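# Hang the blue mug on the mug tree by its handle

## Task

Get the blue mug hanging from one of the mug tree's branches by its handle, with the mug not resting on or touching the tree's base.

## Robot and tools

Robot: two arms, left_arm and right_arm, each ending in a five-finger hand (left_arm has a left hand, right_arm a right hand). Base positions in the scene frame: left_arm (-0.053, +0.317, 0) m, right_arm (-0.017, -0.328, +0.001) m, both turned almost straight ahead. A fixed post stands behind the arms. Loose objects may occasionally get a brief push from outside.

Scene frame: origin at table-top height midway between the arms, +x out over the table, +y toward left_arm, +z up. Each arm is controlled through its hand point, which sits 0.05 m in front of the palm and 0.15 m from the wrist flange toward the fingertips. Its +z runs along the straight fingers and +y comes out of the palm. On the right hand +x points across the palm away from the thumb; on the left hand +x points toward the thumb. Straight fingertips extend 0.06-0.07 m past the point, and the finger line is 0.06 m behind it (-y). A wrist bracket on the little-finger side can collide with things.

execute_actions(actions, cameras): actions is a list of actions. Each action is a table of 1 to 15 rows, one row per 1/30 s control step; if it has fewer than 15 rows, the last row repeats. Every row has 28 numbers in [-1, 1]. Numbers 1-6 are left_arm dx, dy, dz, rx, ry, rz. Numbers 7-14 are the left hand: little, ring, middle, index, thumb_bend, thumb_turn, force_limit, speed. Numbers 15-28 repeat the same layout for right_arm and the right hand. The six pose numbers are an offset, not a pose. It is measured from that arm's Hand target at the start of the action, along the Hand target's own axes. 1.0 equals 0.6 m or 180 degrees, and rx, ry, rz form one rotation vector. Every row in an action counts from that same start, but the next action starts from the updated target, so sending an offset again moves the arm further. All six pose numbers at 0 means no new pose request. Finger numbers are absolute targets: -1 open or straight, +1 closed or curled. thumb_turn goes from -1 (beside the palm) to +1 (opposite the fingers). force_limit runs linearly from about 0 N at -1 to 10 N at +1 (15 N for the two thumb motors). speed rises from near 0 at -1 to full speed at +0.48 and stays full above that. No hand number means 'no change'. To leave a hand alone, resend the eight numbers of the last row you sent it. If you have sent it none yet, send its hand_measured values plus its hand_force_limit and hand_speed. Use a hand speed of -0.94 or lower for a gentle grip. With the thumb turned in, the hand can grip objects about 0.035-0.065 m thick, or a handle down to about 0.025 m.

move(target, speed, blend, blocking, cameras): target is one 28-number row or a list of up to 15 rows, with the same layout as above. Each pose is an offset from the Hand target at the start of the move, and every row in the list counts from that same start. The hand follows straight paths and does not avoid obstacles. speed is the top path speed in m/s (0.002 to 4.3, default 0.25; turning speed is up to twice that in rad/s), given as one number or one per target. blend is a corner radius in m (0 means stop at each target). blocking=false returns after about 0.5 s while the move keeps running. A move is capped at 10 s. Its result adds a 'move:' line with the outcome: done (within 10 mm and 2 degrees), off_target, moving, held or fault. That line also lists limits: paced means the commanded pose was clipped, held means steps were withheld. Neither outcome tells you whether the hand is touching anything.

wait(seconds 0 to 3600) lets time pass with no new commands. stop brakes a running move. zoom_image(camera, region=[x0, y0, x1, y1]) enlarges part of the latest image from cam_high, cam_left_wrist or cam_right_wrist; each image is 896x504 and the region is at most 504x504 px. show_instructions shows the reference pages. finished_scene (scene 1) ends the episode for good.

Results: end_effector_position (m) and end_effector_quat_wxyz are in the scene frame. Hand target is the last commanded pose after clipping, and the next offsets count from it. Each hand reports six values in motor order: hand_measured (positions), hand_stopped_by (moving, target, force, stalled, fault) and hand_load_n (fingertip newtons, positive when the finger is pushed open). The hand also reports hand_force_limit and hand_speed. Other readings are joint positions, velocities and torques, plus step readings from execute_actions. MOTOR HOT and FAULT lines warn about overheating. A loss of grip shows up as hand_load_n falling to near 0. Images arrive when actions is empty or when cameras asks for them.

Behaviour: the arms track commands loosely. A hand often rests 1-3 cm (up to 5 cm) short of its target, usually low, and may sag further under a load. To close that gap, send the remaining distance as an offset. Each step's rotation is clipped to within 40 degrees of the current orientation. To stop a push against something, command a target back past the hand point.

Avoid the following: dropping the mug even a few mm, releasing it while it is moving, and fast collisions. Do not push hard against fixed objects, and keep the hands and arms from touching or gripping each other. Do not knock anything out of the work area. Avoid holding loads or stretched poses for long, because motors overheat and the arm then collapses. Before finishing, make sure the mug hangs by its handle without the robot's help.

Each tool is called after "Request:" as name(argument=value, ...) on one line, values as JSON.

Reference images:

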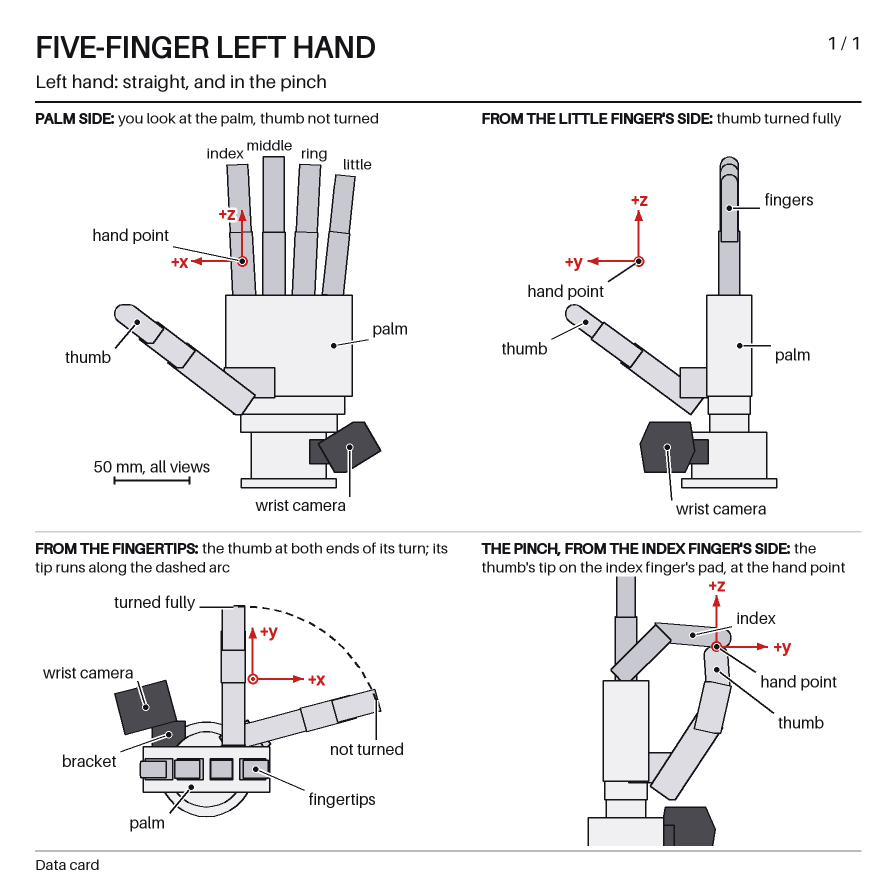

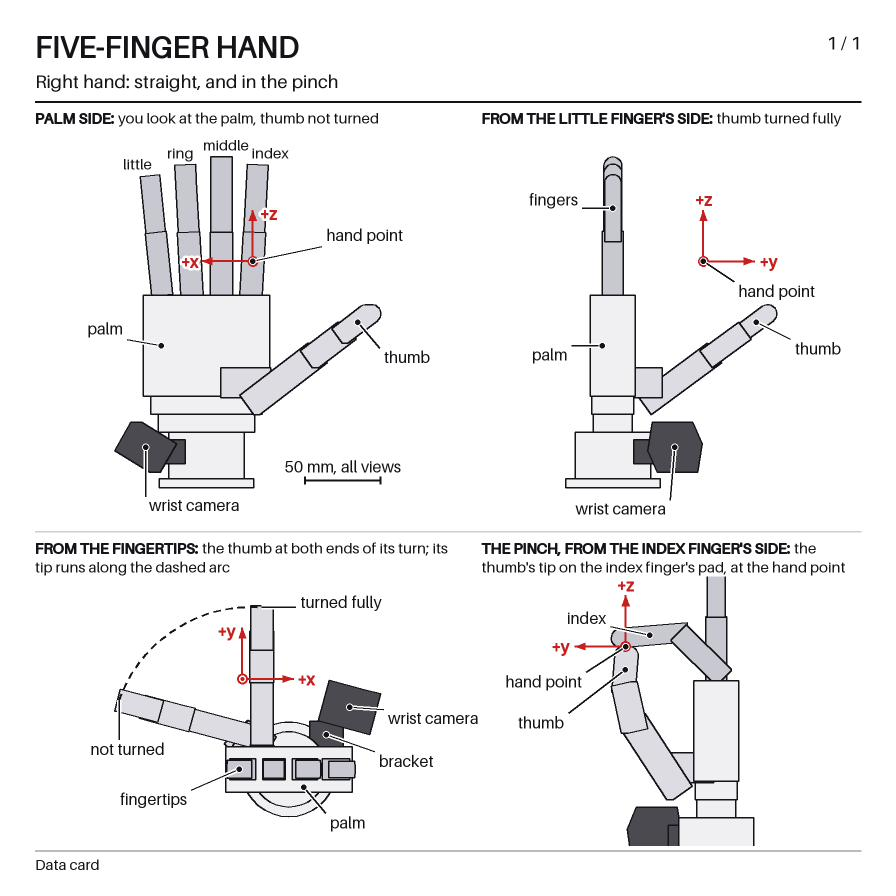

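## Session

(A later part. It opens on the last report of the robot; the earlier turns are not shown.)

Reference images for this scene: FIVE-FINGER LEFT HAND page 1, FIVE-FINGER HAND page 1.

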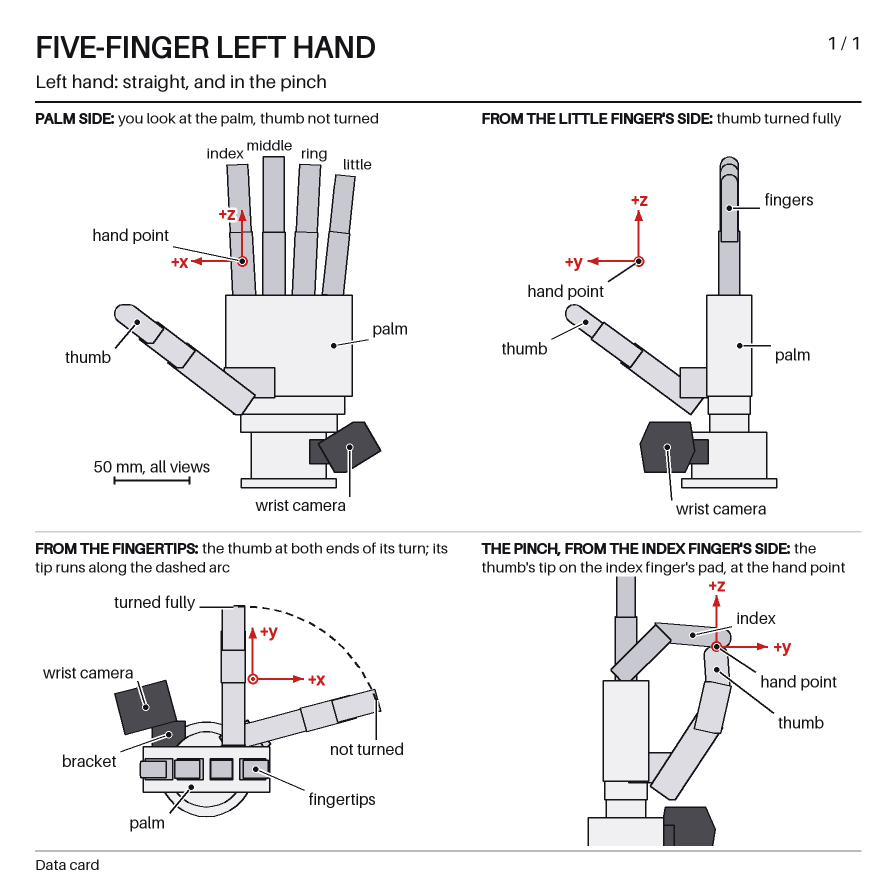

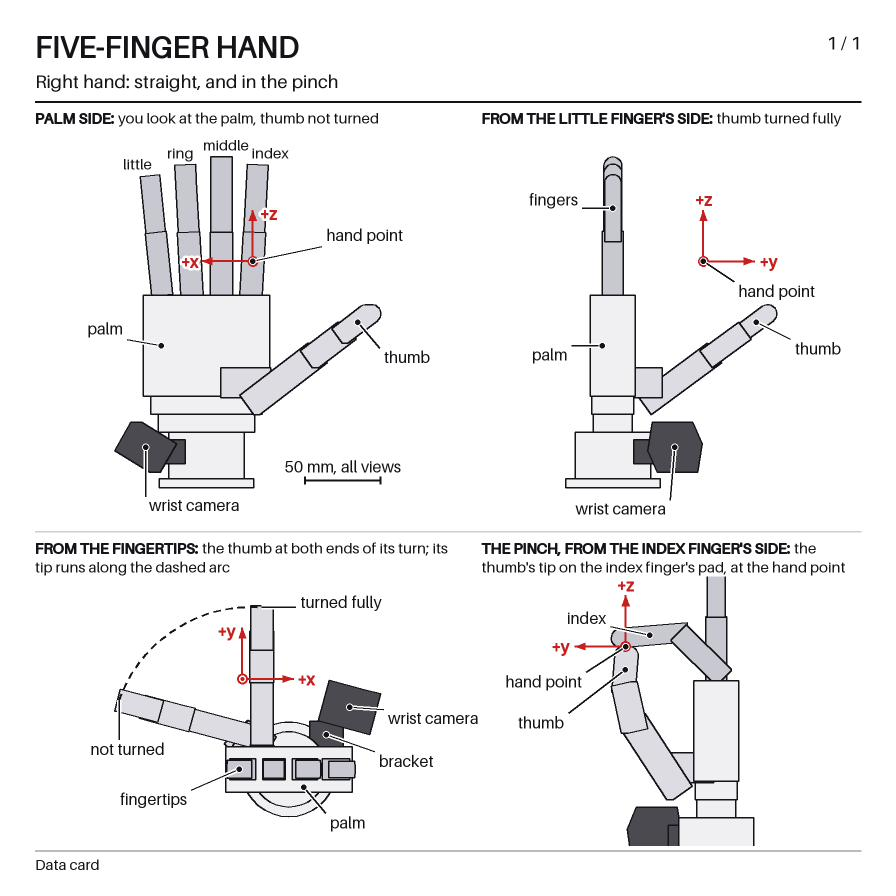

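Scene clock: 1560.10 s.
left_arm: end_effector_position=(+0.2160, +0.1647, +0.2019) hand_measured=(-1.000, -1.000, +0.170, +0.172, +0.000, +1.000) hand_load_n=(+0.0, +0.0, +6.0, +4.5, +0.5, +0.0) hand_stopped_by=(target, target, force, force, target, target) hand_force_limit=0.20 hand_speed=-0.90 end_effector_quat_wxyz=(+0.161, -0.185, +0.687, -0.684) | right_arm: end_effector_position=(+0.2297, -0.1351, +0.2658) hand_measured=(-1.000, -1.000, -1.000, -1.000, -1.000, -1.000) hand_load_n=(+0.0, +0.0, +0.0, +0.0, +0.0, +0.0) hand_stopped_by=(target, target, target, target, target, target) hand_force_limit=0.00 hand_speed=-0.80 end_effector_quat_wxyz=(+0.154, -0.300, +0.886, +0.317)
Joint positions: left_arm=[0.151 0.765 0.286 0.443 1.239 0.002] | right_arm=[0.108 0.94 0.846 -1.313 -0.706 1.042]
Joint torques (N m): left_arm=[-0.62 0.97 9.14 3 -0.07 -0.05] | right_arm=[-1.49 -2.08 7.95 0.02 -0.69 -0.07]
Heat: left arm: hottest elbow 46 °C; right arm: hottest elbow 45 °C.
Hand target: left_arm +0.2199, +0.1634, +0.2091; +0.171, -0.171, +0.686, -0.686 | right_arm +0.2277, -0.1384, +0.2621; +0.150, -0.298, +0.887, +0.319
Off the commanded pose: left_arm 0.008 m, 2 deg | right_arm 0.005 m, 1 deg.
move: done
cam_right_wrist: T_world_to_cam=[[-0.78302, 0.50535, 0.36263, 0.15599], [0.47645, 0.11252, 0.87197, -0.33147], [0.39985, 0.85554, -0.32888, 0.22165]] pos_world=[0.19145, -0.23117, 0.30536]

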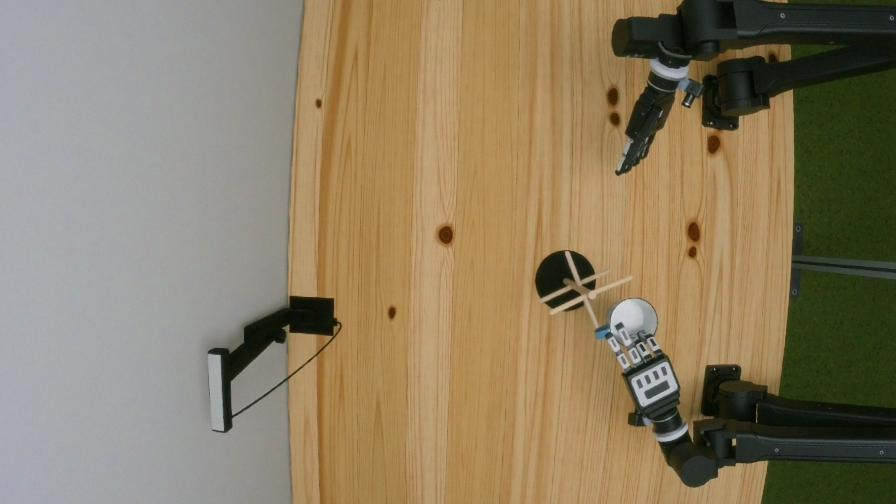

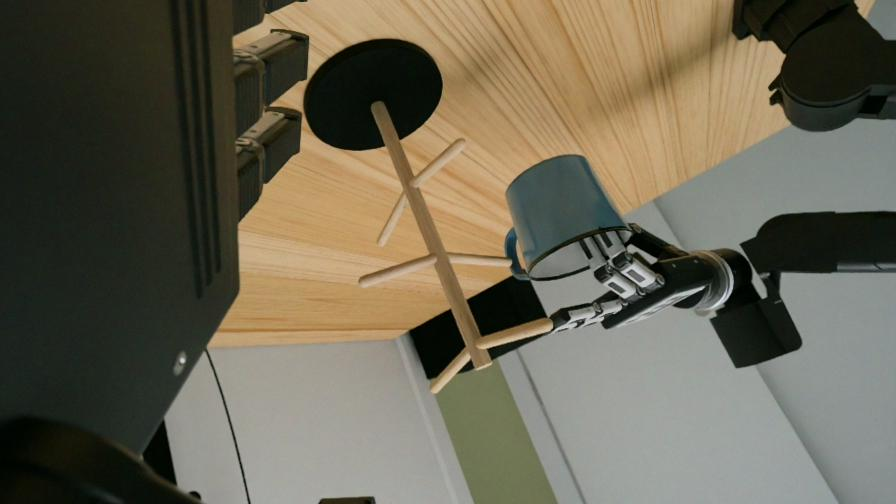

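Request:
move(target=[[-0.009,-0.0033,0.0088,0,0,0,-1,-1,0.5,0.5,0.0,1,0.2,-0.9,0,0,0,0,0,0,-1,-1,-1,-1,-1,-1,0,-0.8],[-0.0047,-0.0065,0.0475,0,0,0,-1,-1,0.5,0.5,0.0,1,0.2,-0.9,0,0,0,0,0,0,-1,-1,-1,-1,-1,-1,0,-0.8]], speed=0.05, blend=[0.003,0], cameras=["cam_high","cam_right_wrist","cam_left_wrist"])

Request:
zoom_image(camera="cam_high", region=[560, 270, 660, 370])

Request:
zoom_image(camera="cam_right_wrist", region=[460, 180, 600, 320])

Scene clock: 1590.47 s.
left_arm: end_effector_position=(+0.2248, +0.1428, +0.1919) hand_measured=(-1.000, -1.000, +0.170, +0.172, +0.000, +1.000) hand_load_n=(+0.0, +0.0, +5.5, +5.5, +0.5, +0.0) hand_stopped_by=(target, target, force, force, target, target) hand_force_limit=0.20 hand_speed=-0.90 end_effector_quat_wxyz=(+0.155, -0.196, +0.689, -0.680) | right_arm: end_effector_position=(+0.2297, -0.1351, +0.2658) hand_measured=(-1.000, -1.000, -1.000, -1.000, -1.000, -1.000) hand_load_n=(-0.5, +0.0, +0.0, +0.0, +0.0, +0.0) hand_stopped_by=(target, target, target, target, target, target) hand_force_limit=0.00 hand_speed=-0.80 end_effector_quat_wxyz=(+0.154, -0.300, +0.886, +0.317)
Joint positions: left_arm=[0.041 0.817 0.286 0.469 1.122 0.002] | right_arm=[0.108 0.94 0.846 -1.313 -0.706 1.042]
Joint torques (N m): left_arm=[-0.73 -0.21 11.21 3.03 0.06 -0.07] | right_arm=[-1.44 -2.08 7.97 0.03 -0.69 -0.06]
Heat: left arm: hottest elbow 46 °C; right arm: hottest elbow 45 °C.
Hand target: left_arm +0.2358, +0.1395, +0.2130; +0.171, -0.171, +0.686, -0.686 | right_arm +0.2277, -0.1384, +0.2621; +0.150, -0.298, +0.887, +0.319
Off the commanded pose: left_arm 0.024 m, 3 deg | right_arm 0.005 m, 1 deg.
move: off_target (left_arm)
cam_left_wrist: T_world_to_cam=[[-0.1918, -0.13494, 0.97211, -0.12662], [-0.98129, 0.04357, -0.18756, 0.25029], [-0.01705, -0.9899, -0.14077, 0.28953]] pos_world=[0.22626, 0.25861, 0.21079]
cam_right_wrist: T_world_to_cam=[[-0.78302, 0.50535, 0.36263, 0.15599], [0.47645, 0.11252, 0.87197, -0.33147], [0.39985, 0.85554, -0.32888, 0.22165]] pos_world=[0.19145, -0.23117, 0.30536]

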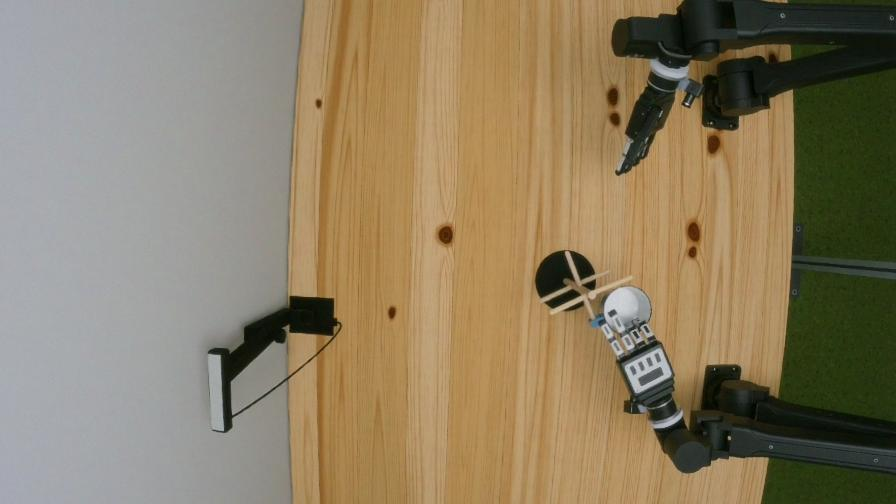

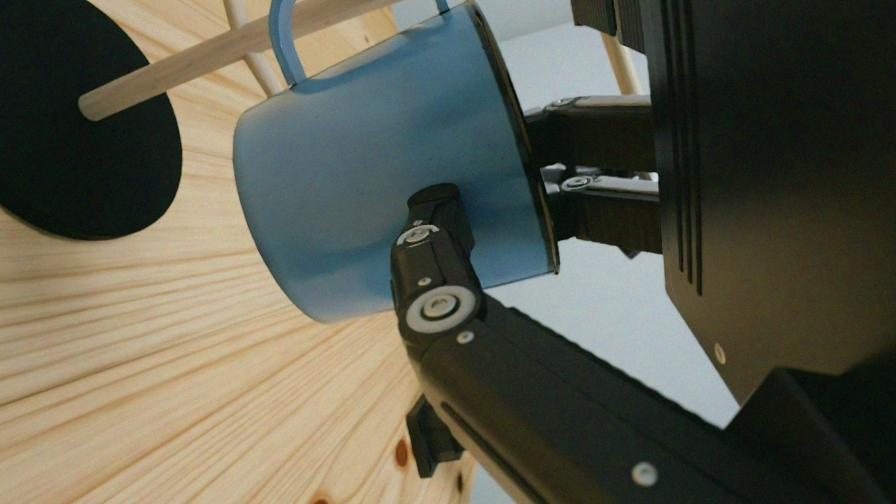

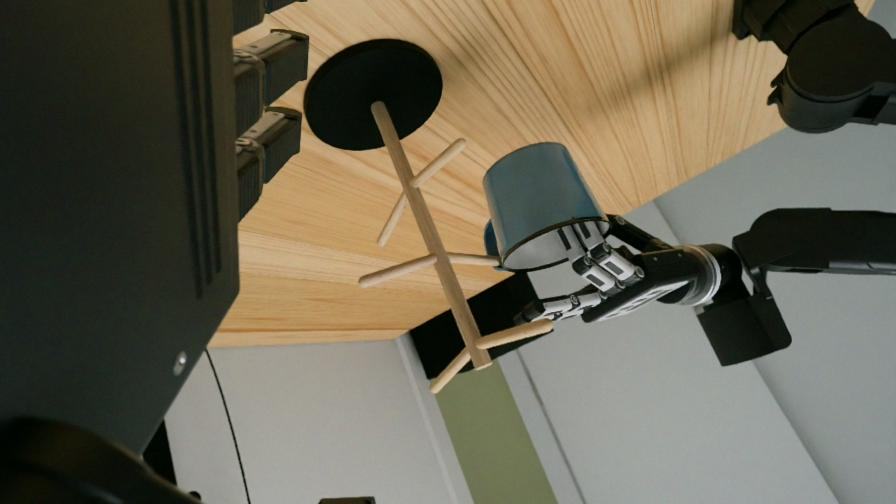

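Scaled by 5.040 from the camera's image (finer frame: 1280x720).

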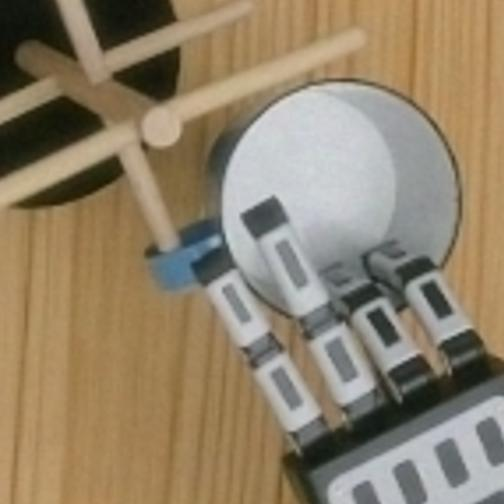

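Scaled by 3.600 from the camera's image (finer frame: 1280x720).

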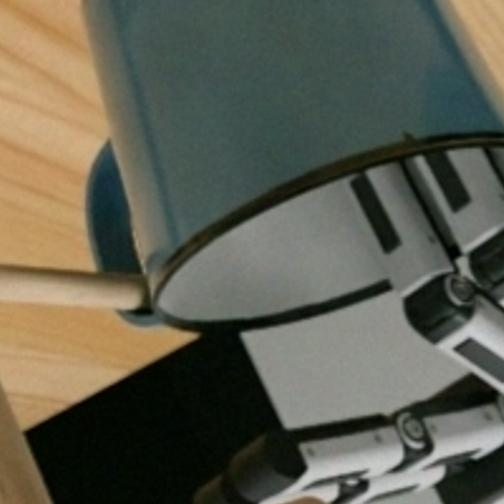

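Request:
move(target=[-0.0003,0.0702,-0.0128,0,0,0.1667,-1,-1,0.5,0.5,0.0,1,0.2,-0.9,0,0,0,0,0,0,-1,-1,-1,-1,-1,-1,0,-0.8], speed=0.08, cameras=["cam_high","cam_right_wrist","cam_left_wrist"])

Request:
zoom_image(camera="cam_high", region=[560, 270, 660, 370])

Request:
zoom_image(camera="cam_right_wrist", region=[440, 160, 620, 340])

Scene clock: 1670.67 s.
left_arm: end_effector_position=(+0.2302, +0.1488, +0.1602) hand_measured=(-1.000, -1.000, +0.170, +0.172, +0.000, +1.000) hand_load_n=(+0.0, +0.0, +6.5, +4.0, +0.5, +0.0) hand_stopped_by=(target, target, force, force, target, target) hand_force_limit=0.20 hand_speed=-0.90 end_effector_quat_wxyz=(+0.322, -0.014, +0.715, -0.620) | right_arm: end_effector_position=(+0.2297, -0.1351, +0.2658) hand_measured=(-1.000, -1.000, -1.000, -1.000, -1.000, -1.000) hand_load_n=(-0.5, +0.0, +0.0, +0.0, +0.0, +0.0) hand_stopped_by=(target, target, target, target, target, target) hand_force_limit=0.00 hand_speed=-0.80 end_effector_quat_wxyz=(+0.154, -0.300, +0.886, +0.317)
Joint positions: left_arm=[-0.004 0.769 0.197 0.523 1.08 0.503] | right_arm=[0.108 0.94 0.846 -1.313 -0.706 1.042]
Joint torques (N m): left_arm=[-0.73 -1.03 8.25 3.19 -0.01 0.15] | right_arm=[-1.44 -2.14 7.97 0.02 -0.69 -0.07]
Heat: left arm: hottest elbow 50 °C; right arm: hottest elbow 45 °C.
Hand target: left_arm +0.2323, +0.1463, +0.1709; +0.343, +0.012, +0.707, -0.619 | right_arm +0.2277, -0.1384, +0.2621; +0.150, -0.298, +0.887, +0.319
Off the commanded pose: left_arm 0.011 m, 4 deg | right_arm 0.005 m, 1 deg.
move: off_target (left_arm)
cam_left_wrist: T_world_to_cam=[[-0.58834, -0.34084, 0.73327, 0.06627], [-0.80413, 0.1513, -0.57487, 0.25472], [0.085, -0.92787, -0.3631, 0.29401]] pos_world=[0.21882, 0.25685, 0.20459]
cam_right_wrist: T_world_to_cam=[[-0.78302, 0.50535, 0.36263, 0.15599], [0.47645, 0.11252, 0.87197, -0.33147], [0.39985, 0.85554, -0.32888, 0.22165]] pos_world=[0.19145, -0.23117, 0.30536]

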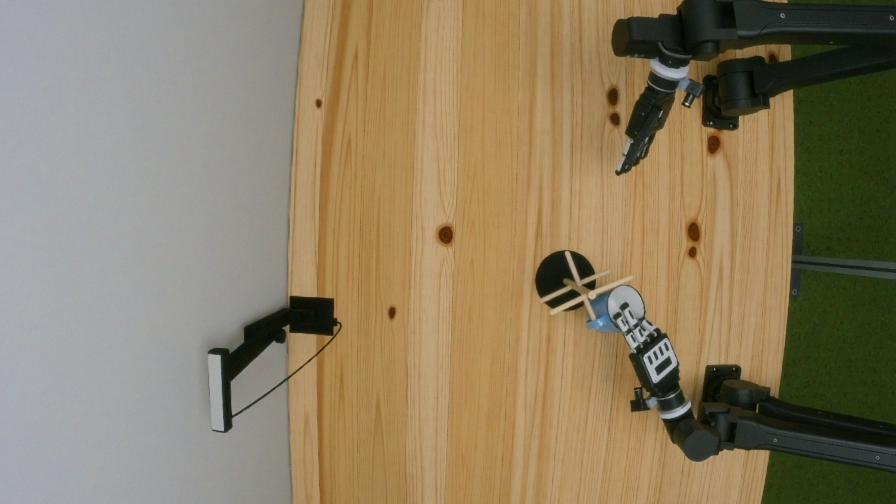

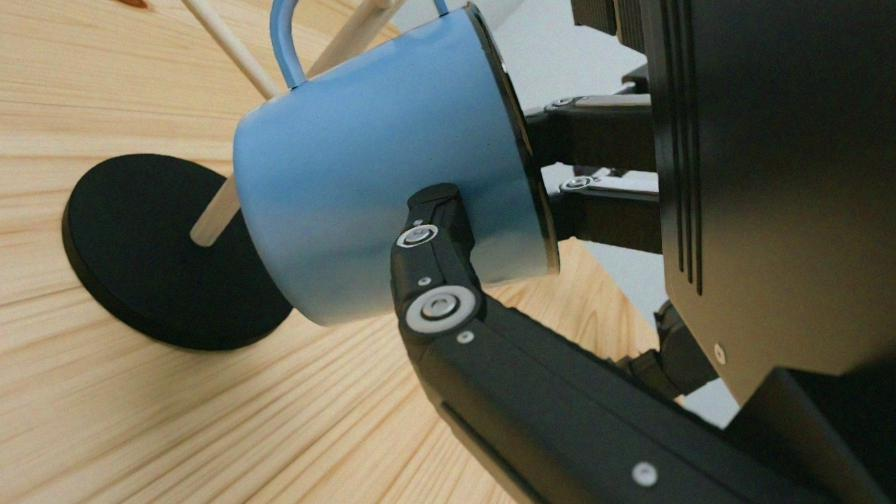

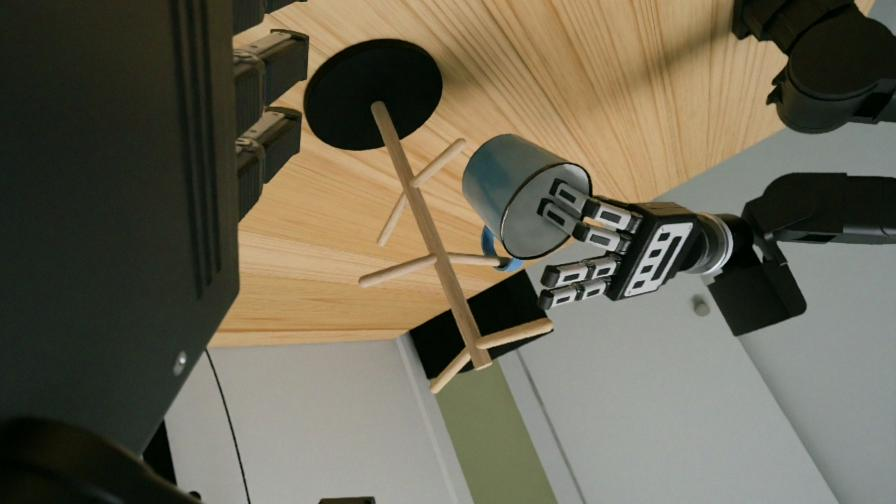

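Scaled by 5.040 from the camera's image (finer frame: 1280x720).

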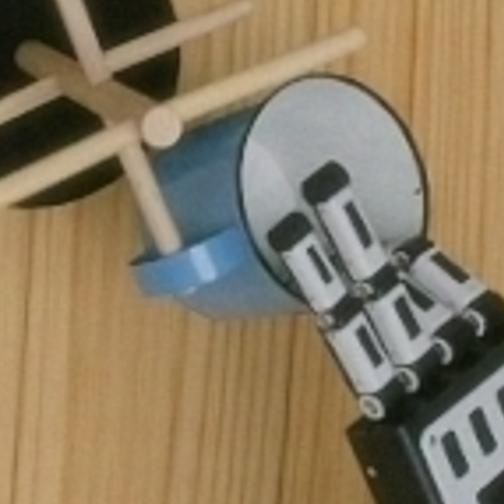

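Scaled by 2.800 from the camera's image (finer frame: 1280x720).

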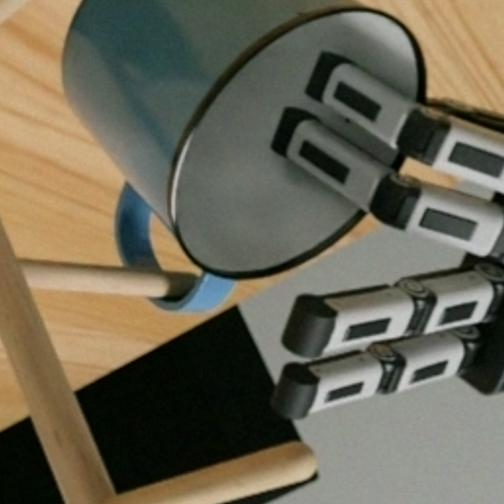

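Request:
move(target=[-0.0192,0.0435,0.0065,0,0,0.1667,-1,-1,0.5,0.5,0.0,1,0.2,-0.9,0,0,0,0,0,0,-1,-1,-1,-1,-1,-1,0,-0.8], speed=0.08, cameras=["cam_high","cam_right_wrist","cam_left_wrist"])

Request:
zoom_image(camera="cam_high", region=[560, 270, 660, 370])

Request:
zoom_image(camera="cam_right_wrist", region=[440, 160, 620, 340])

Scene clock: 1704.17 s.
left_arm: end_effector_position=(+0.2510, +0.1561, +0.1453) hand_measured=(-1.000, -1.000, +0.170, +0.172, +0.000, +1.000) hand_load_n=(+0.0, +0.0, +7.0, +3.5, +0.5, +0.0) hand_stopped_by=(target, target, force, force, target, target) hand_force_limit=0.20 hand_speed=-0.90 end_effector_quat_wxyz=(+0.474, +0.174, +0.692, -0.515) | right_arm: end_effector_position=(+0.2297, -0.1351, +0.2658) hand_measured=(-1.000, -1.000, -1.000, -1.000, -1.000, -1.000) hand_load_n=(+0.0, +0.0, +0.0, +0.0, +0.0, +0.0) hand_stopped_by=(target, target, target, target, target, target) hand_force_limit=0.00 hand_speed=-0.80 end_effector_quat_wxyz=(+0.154, -0.300, +0.886, +0.317)
Joint positions: left_arm=[-0.05 0.828 0.131 0.661 1.035 1.022] | right_arm=[0.108 0.94 0.846 -1.313 -0.706 1.042]
Joint torques (N m): left_arm=[-0.73 0.38 7.71 3.45 -0.1 0.23] | right_arm=[-1.44 -2.14 7.97 0.05 -0.68 -0.06]
Heat: left arm: hottest elbow 47 °C; right arm: hottest elbow 45 °C.
Hand target: left_arm +0.2545, +0.1537, +0.1540; +0.491, +0.195, +0.680, -0.509 | right_arm +0.2277, -0.1384, +0.2621; +0.150, -0.298, +0.887, +0.319
Off the commanded pose: left_arm 0.010 m, 3 deg | right_arm 0.005 m, 1 deg.
move: off_target (left_arm)
cam_left_wrist: T_world_to_cam=[[-0.83851, -0.46237, 0.28828, 0.23827], [-0.46702, 0.33731, -0.81739, 0.18332], [0.2807, -0.82002, -0.49878, 0.24744]] pos_world=[0.21595, 0.25124, 0.20458]
cam_right_wrist: T_world_to_cam=[[-0.78302, 0.50535, 0.36263, 0.15599], [0.47645, 0.11252, 0.87197, -0.33147], [0.39985, 0.85554, -0.32888, 0.22165]] pos_world=[0.19145, -0.23117, 0.30536]

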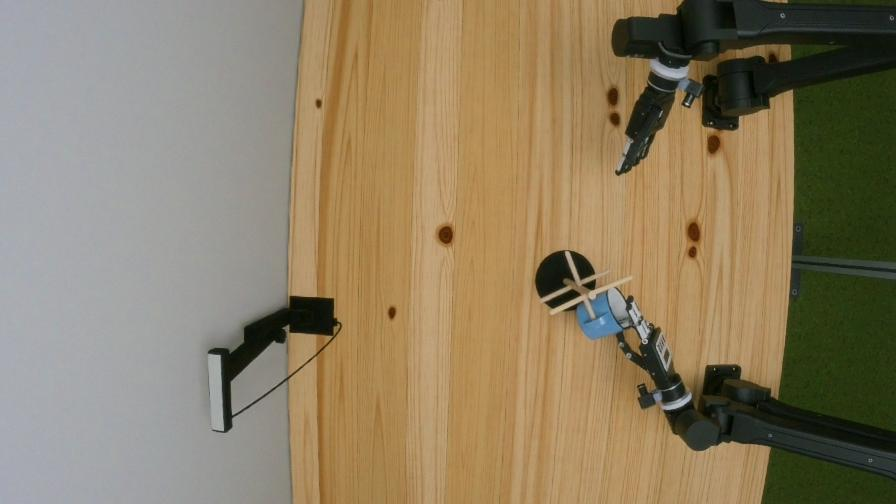

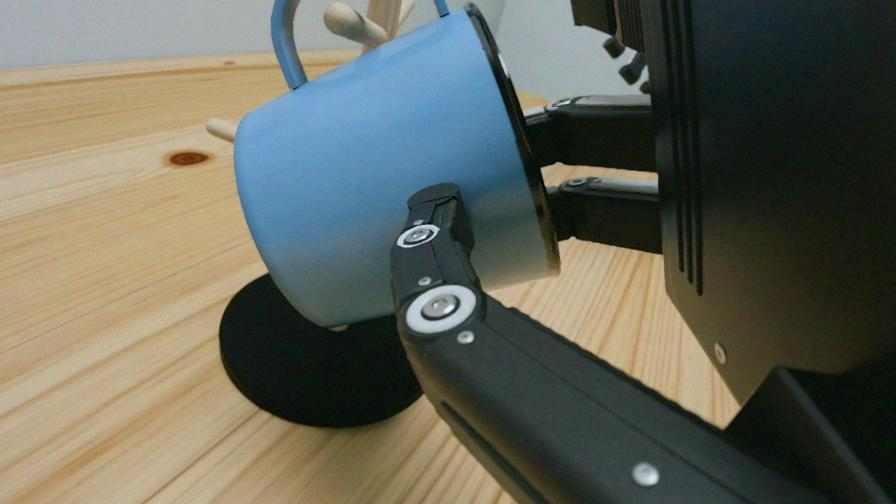

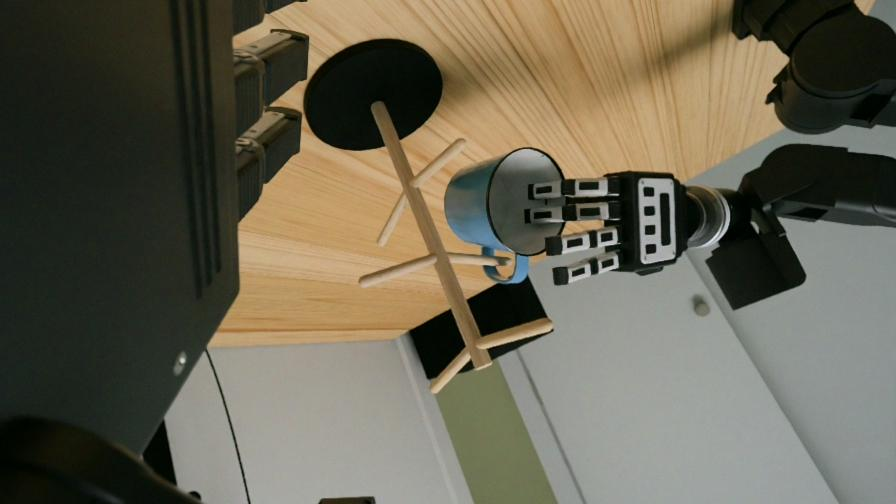

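Scaled by 5.040 from the camera's image (finer frame: 1280x720).

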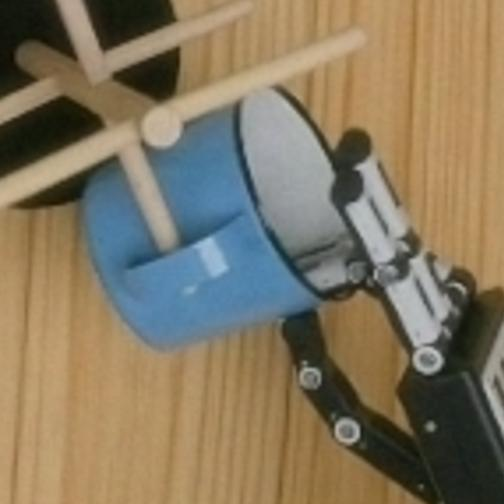

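Scaled by 2.800 from the camera's image (finer frame: 1280x720).

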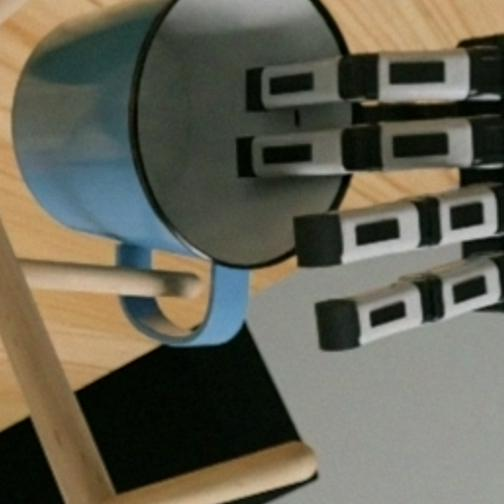

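Request:
move(target=[[0.0003,-0.0007,0.0198,0,0,0,-1,-1,0.5,0.5,0.0,1,0.2,-0.9,0,0,0,0,0,0,-1,-1,-1,-1,-1,-1,0,-0.8],[-0.0038,0.0632,0.0227,0,0,0.1667,-1,-1,0.5,0.5,0.0,1,0.2,-0.9,0,0,0,0,0,0,-1,-1,-1,-1,-1,-1,0,-0.8]], speed=0.08, cameras=["cam_high","cam_right_wrist","cam_left_wrist"])

Request:
zoom_image(camera="cam_high", region=[560, 270, 660, 370])

Request:
zoom_image(camera="cam_right_wrist", region=[440, 160, 620, 340])

Scene clock: 1750.50 s.
left_arm: end_effector_position=(+0.2869, +0.1541, +0.1279) hand_measured=(-1.000, -1.000, +0.170, +0.172, +0.000, +1.000) hand_load_n=(+0.0, +0.0, +7.0, +3.5, +0.5, +0.0) hand_stopped_by=(target, target, force, force, target, target) hand_force_limit=0.20 hand_speed=-0.90 end_effector_quat_wxyz=(+0.588, +0.352, +0.621, -0.380) | right_arm: end_effector_position=(+0.2297, -0.1351, +0.2658) hand_measured=(-1.000, -1.000, -1.000, -1.000, -1.000, -1.000) hand_load_n=(+0.0, +0.0, +0.5, +0.0, +0.0, +0.0) hand_stopped_by=(target, target, target, target, target, target) hand_force_limit=0.00 hand_speed=-0.80 end_effector_quat_wxyz=(+0.154, -0.300, +0.886, +0.317)
Joint positions: left_arm=[-0.103 1.212 0.111 1.064 0.997 1.544] | right_arm=[0.108 0.94 0.846 -1.313 -0.706 1.042]
Joint torques (N m): left_arm=[0.91 -2.02 5.14 3.54 0.12 0.24] | right_arm=[-1.44 -2.08 7.98 0.03 -0.7 -0.07]
Heat: left arm: hottest elbow 46 °C; right arm: hottest elbow 45 °C.
Hand target: left_arm +0.2910, +0.1577, +0.1371; +0.606, +0.364, +0.606, -0.364 | right_arm +0.2277, -0.1384, +0.2621; +0.150, -0.298, +0.887, +0.319
Off the commanded pose: left_arm 0.011 m, 4 deg | right_arm 0.005 m, 1 deg.
move: off_target (left_arm)
cam_left_wrist: T_world_to_cam=[[-0.86441, -0.44788, -0.22845, 0.34376], [-0.06681, 0.55267, -0.83072, 0.04021], [0.49832, -0.70282, -0.50766, 0.14765]] pos_world=[0.22626, 0.23551, 0.18689]
cam_right_wrist: T_world_to_cam=[[-0.78302, 0.50535, 0.36263, 0.15599], [0.47645, 0.11252, 0.87197, -0.33147], [0.39985, 0.85554, -0.32888, 0.22165]] pos_world=[0.19145, -0.23117, 0.30536]

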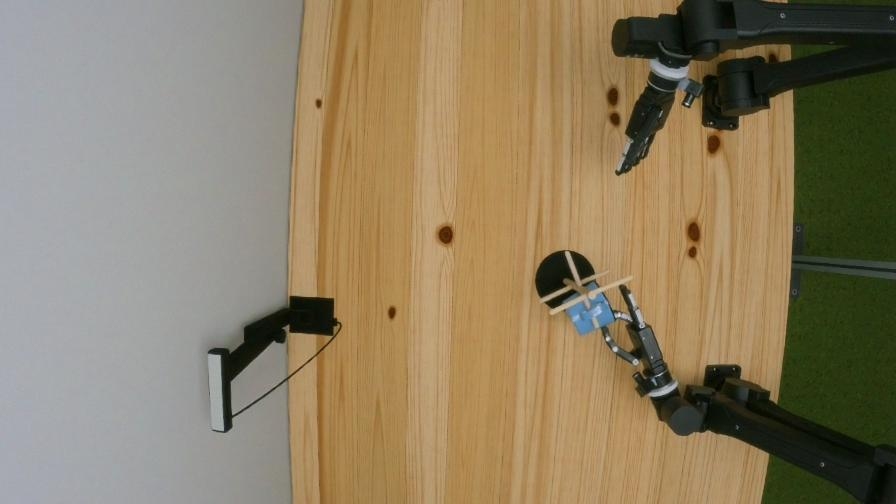

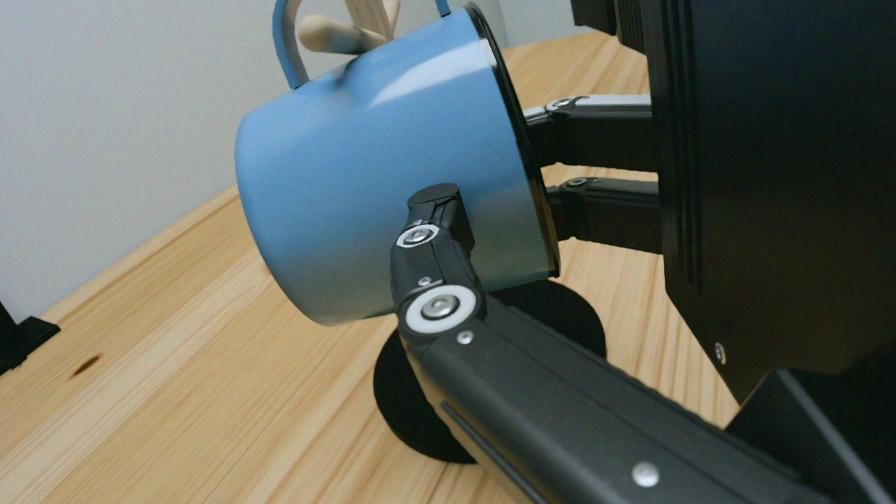

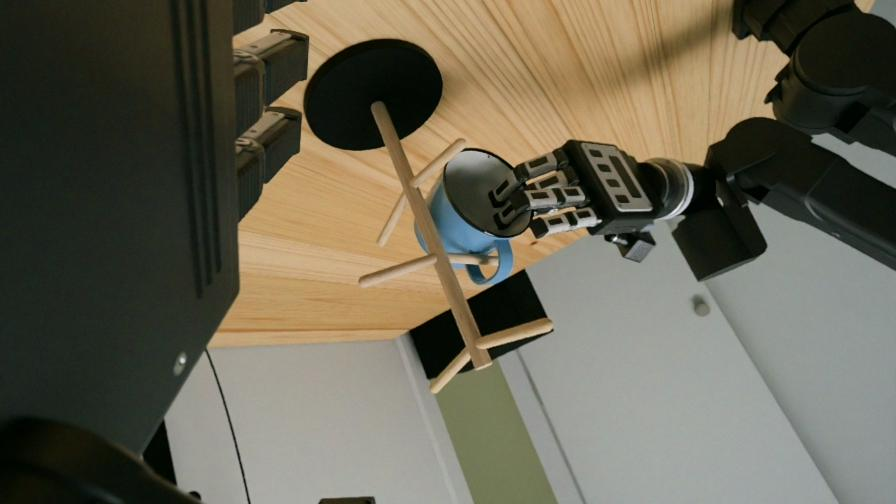

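Scaled by 5.040 from the camera's image (finer frame: 1280x720).

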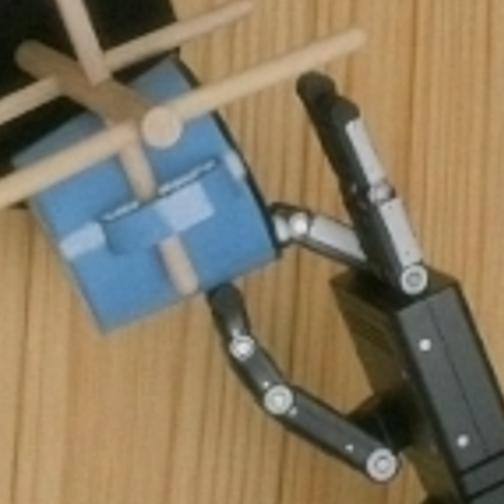

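Scaled by 2.800 from the camera's image (finer frame: 1280x720).

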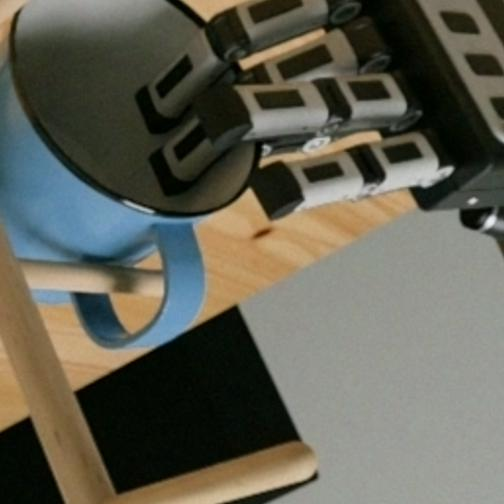

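Request:
move(target=[0.0217,0,0,0,0,0,-1,-1,0.5,0.5,0.0,1,0.2,-0.9,0,0,0,0,0,0,-1,-1,-1,-1,-1,-1,0,-0.8], speed=0.04, cameras=["cam_high","cam_right_wrist","cam_left_wrist"])

Request:
zoom_image(camera="cam_right_wrist", region=[420, 140, 600, 320])

Request:
zoom_image(camera="cam_left_wrist", region=[200, 0, 500, 200])

Scene clock: 1773.73 s.
left_arm: end_effector_position=(+0.2872, +0.1543, +0.1154) hand_measured=(-1.000, -1.000, +0.170, +0.172, +0.000, +1.000) hand_load_n=(+0.0, +0.0, +7.5, +3.5, +0.5, +0.0) hand_stopped_by=(target, target, force, force, target, target) hand_force_limit=0.20 hand_speed=-0.90 end_effector_quat_wxyz=(+0.590, +0.354, +0.620, -0.378) | right_arm: end_effector_position=(+0.2297, -0.1351, +0.2658) hand_measured=(-1.000, -1.000, -1.000, -1.000, -1.000, -1.000) hand_load_n=(+0.0, +0.0, +0.0, +0.0, +0.0, +0.0) hand_stopped_by=(target, target, target, target, target, target) hand_force_limit=0.00 hand_speed=-0.80 end_effector_quat_wxyz=(+0.154, -0.300, +0.886, +0.317)
Joint positions: left_arm=[-0.103 1.322 0.102 1.185 0.998 1.55] | right_arm=[0.108 0.94 0.846 -1.313 -0.706 1.042]
Joint torques (N m): left_arm=[0.91 -2.55 4.14 3.56 0.11 0.19] | right_arm=[-1.44 -2.14 7.97 0.02 -0.69 -0.06]
Heat: left arm: hottest elbow 43 °C; right arm: hottest elbow 45 °C.
Hand target: left_arm +0.2909, +0.1576, +0.1241; +0.606, +0.364, +0.606, -0.364 | right_arm +0.2277, -0.1384, +0.2621; +0.150, -0.298, +0.887, +0.319
Off the commanded pose: left_arm 0.010 m, 3 deg | right_arm 0.005 m, 1 deg.
move: off_target (left_arm)
cam_left_wrist: T_world_to_cam=[[-0.86314, -0.44716, -0.23462, 0.3415], [-0.06188, 0.55477, -0.8297, 0.02794], [0.50116, -0.70163, -0.50651, 0.14012]] pos_world=[0.22627, 0.23552, 0.17428]
cam_right_wrist: T_world_to_cam=[[-0.78302, 0.50535, 0.36263, 0.15599], [0.47645, 0.11252, 0.87197, -0.33147], [0.39985, 0.85554, -0.32888, 0.22165]] pos_world=[0.19145, -0.23117, 0.30536]

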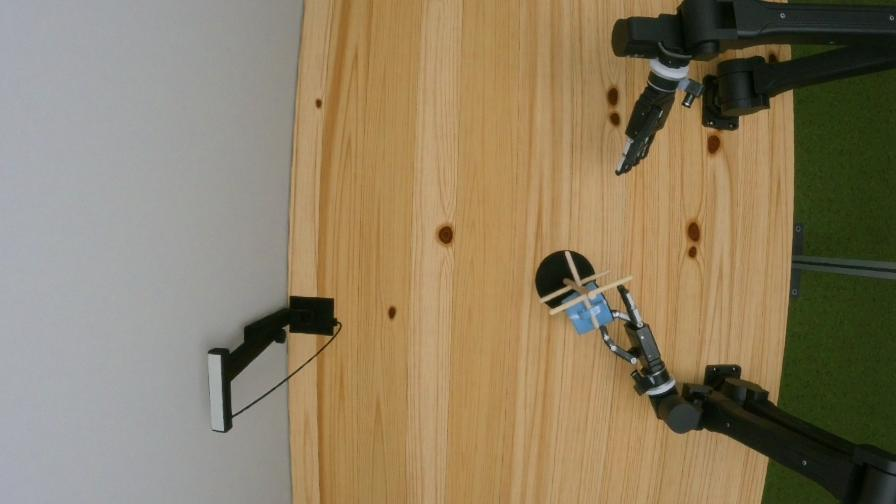

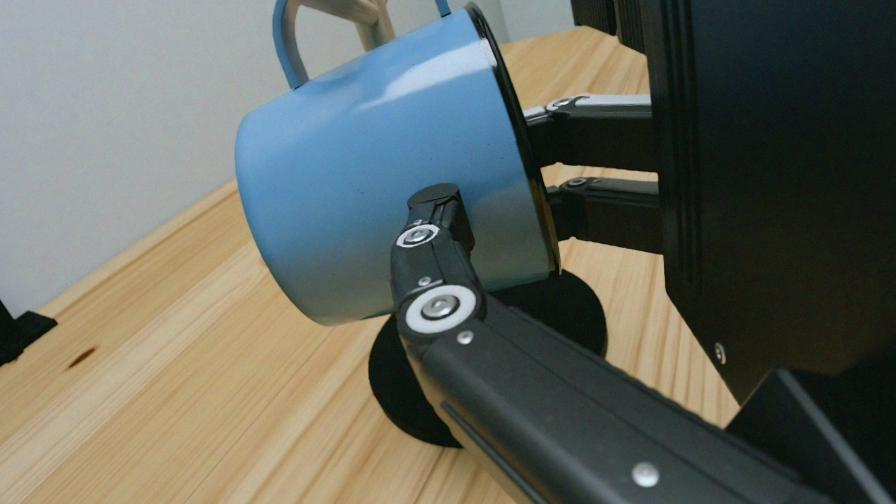

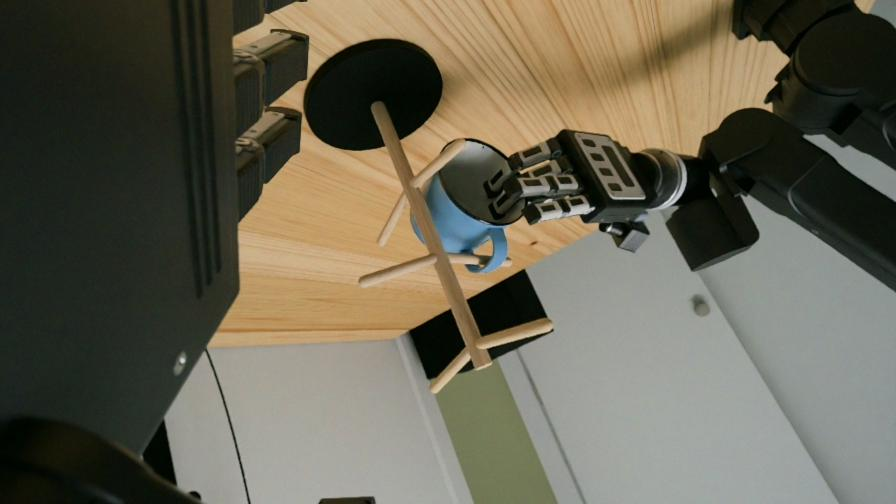

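Scaled by 2.800 from the camera's image (finer frame: 1280x720).

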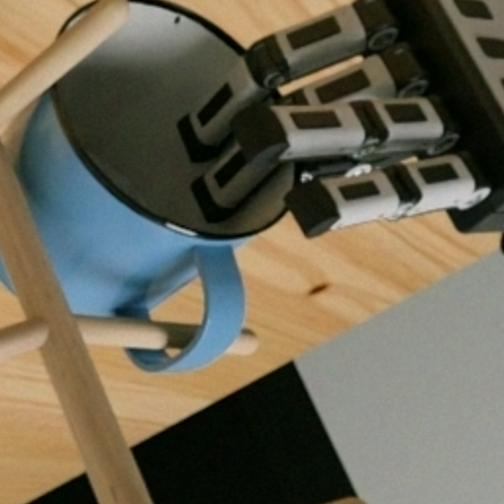

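Scaled by 1.680 from the camera's image (finer frame: 1280x720).

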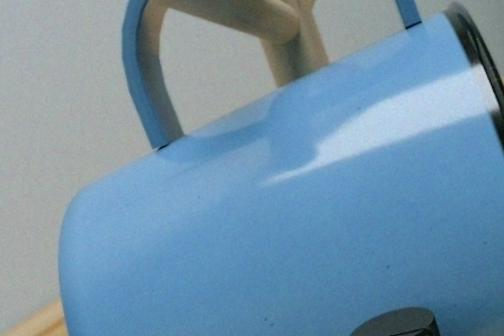

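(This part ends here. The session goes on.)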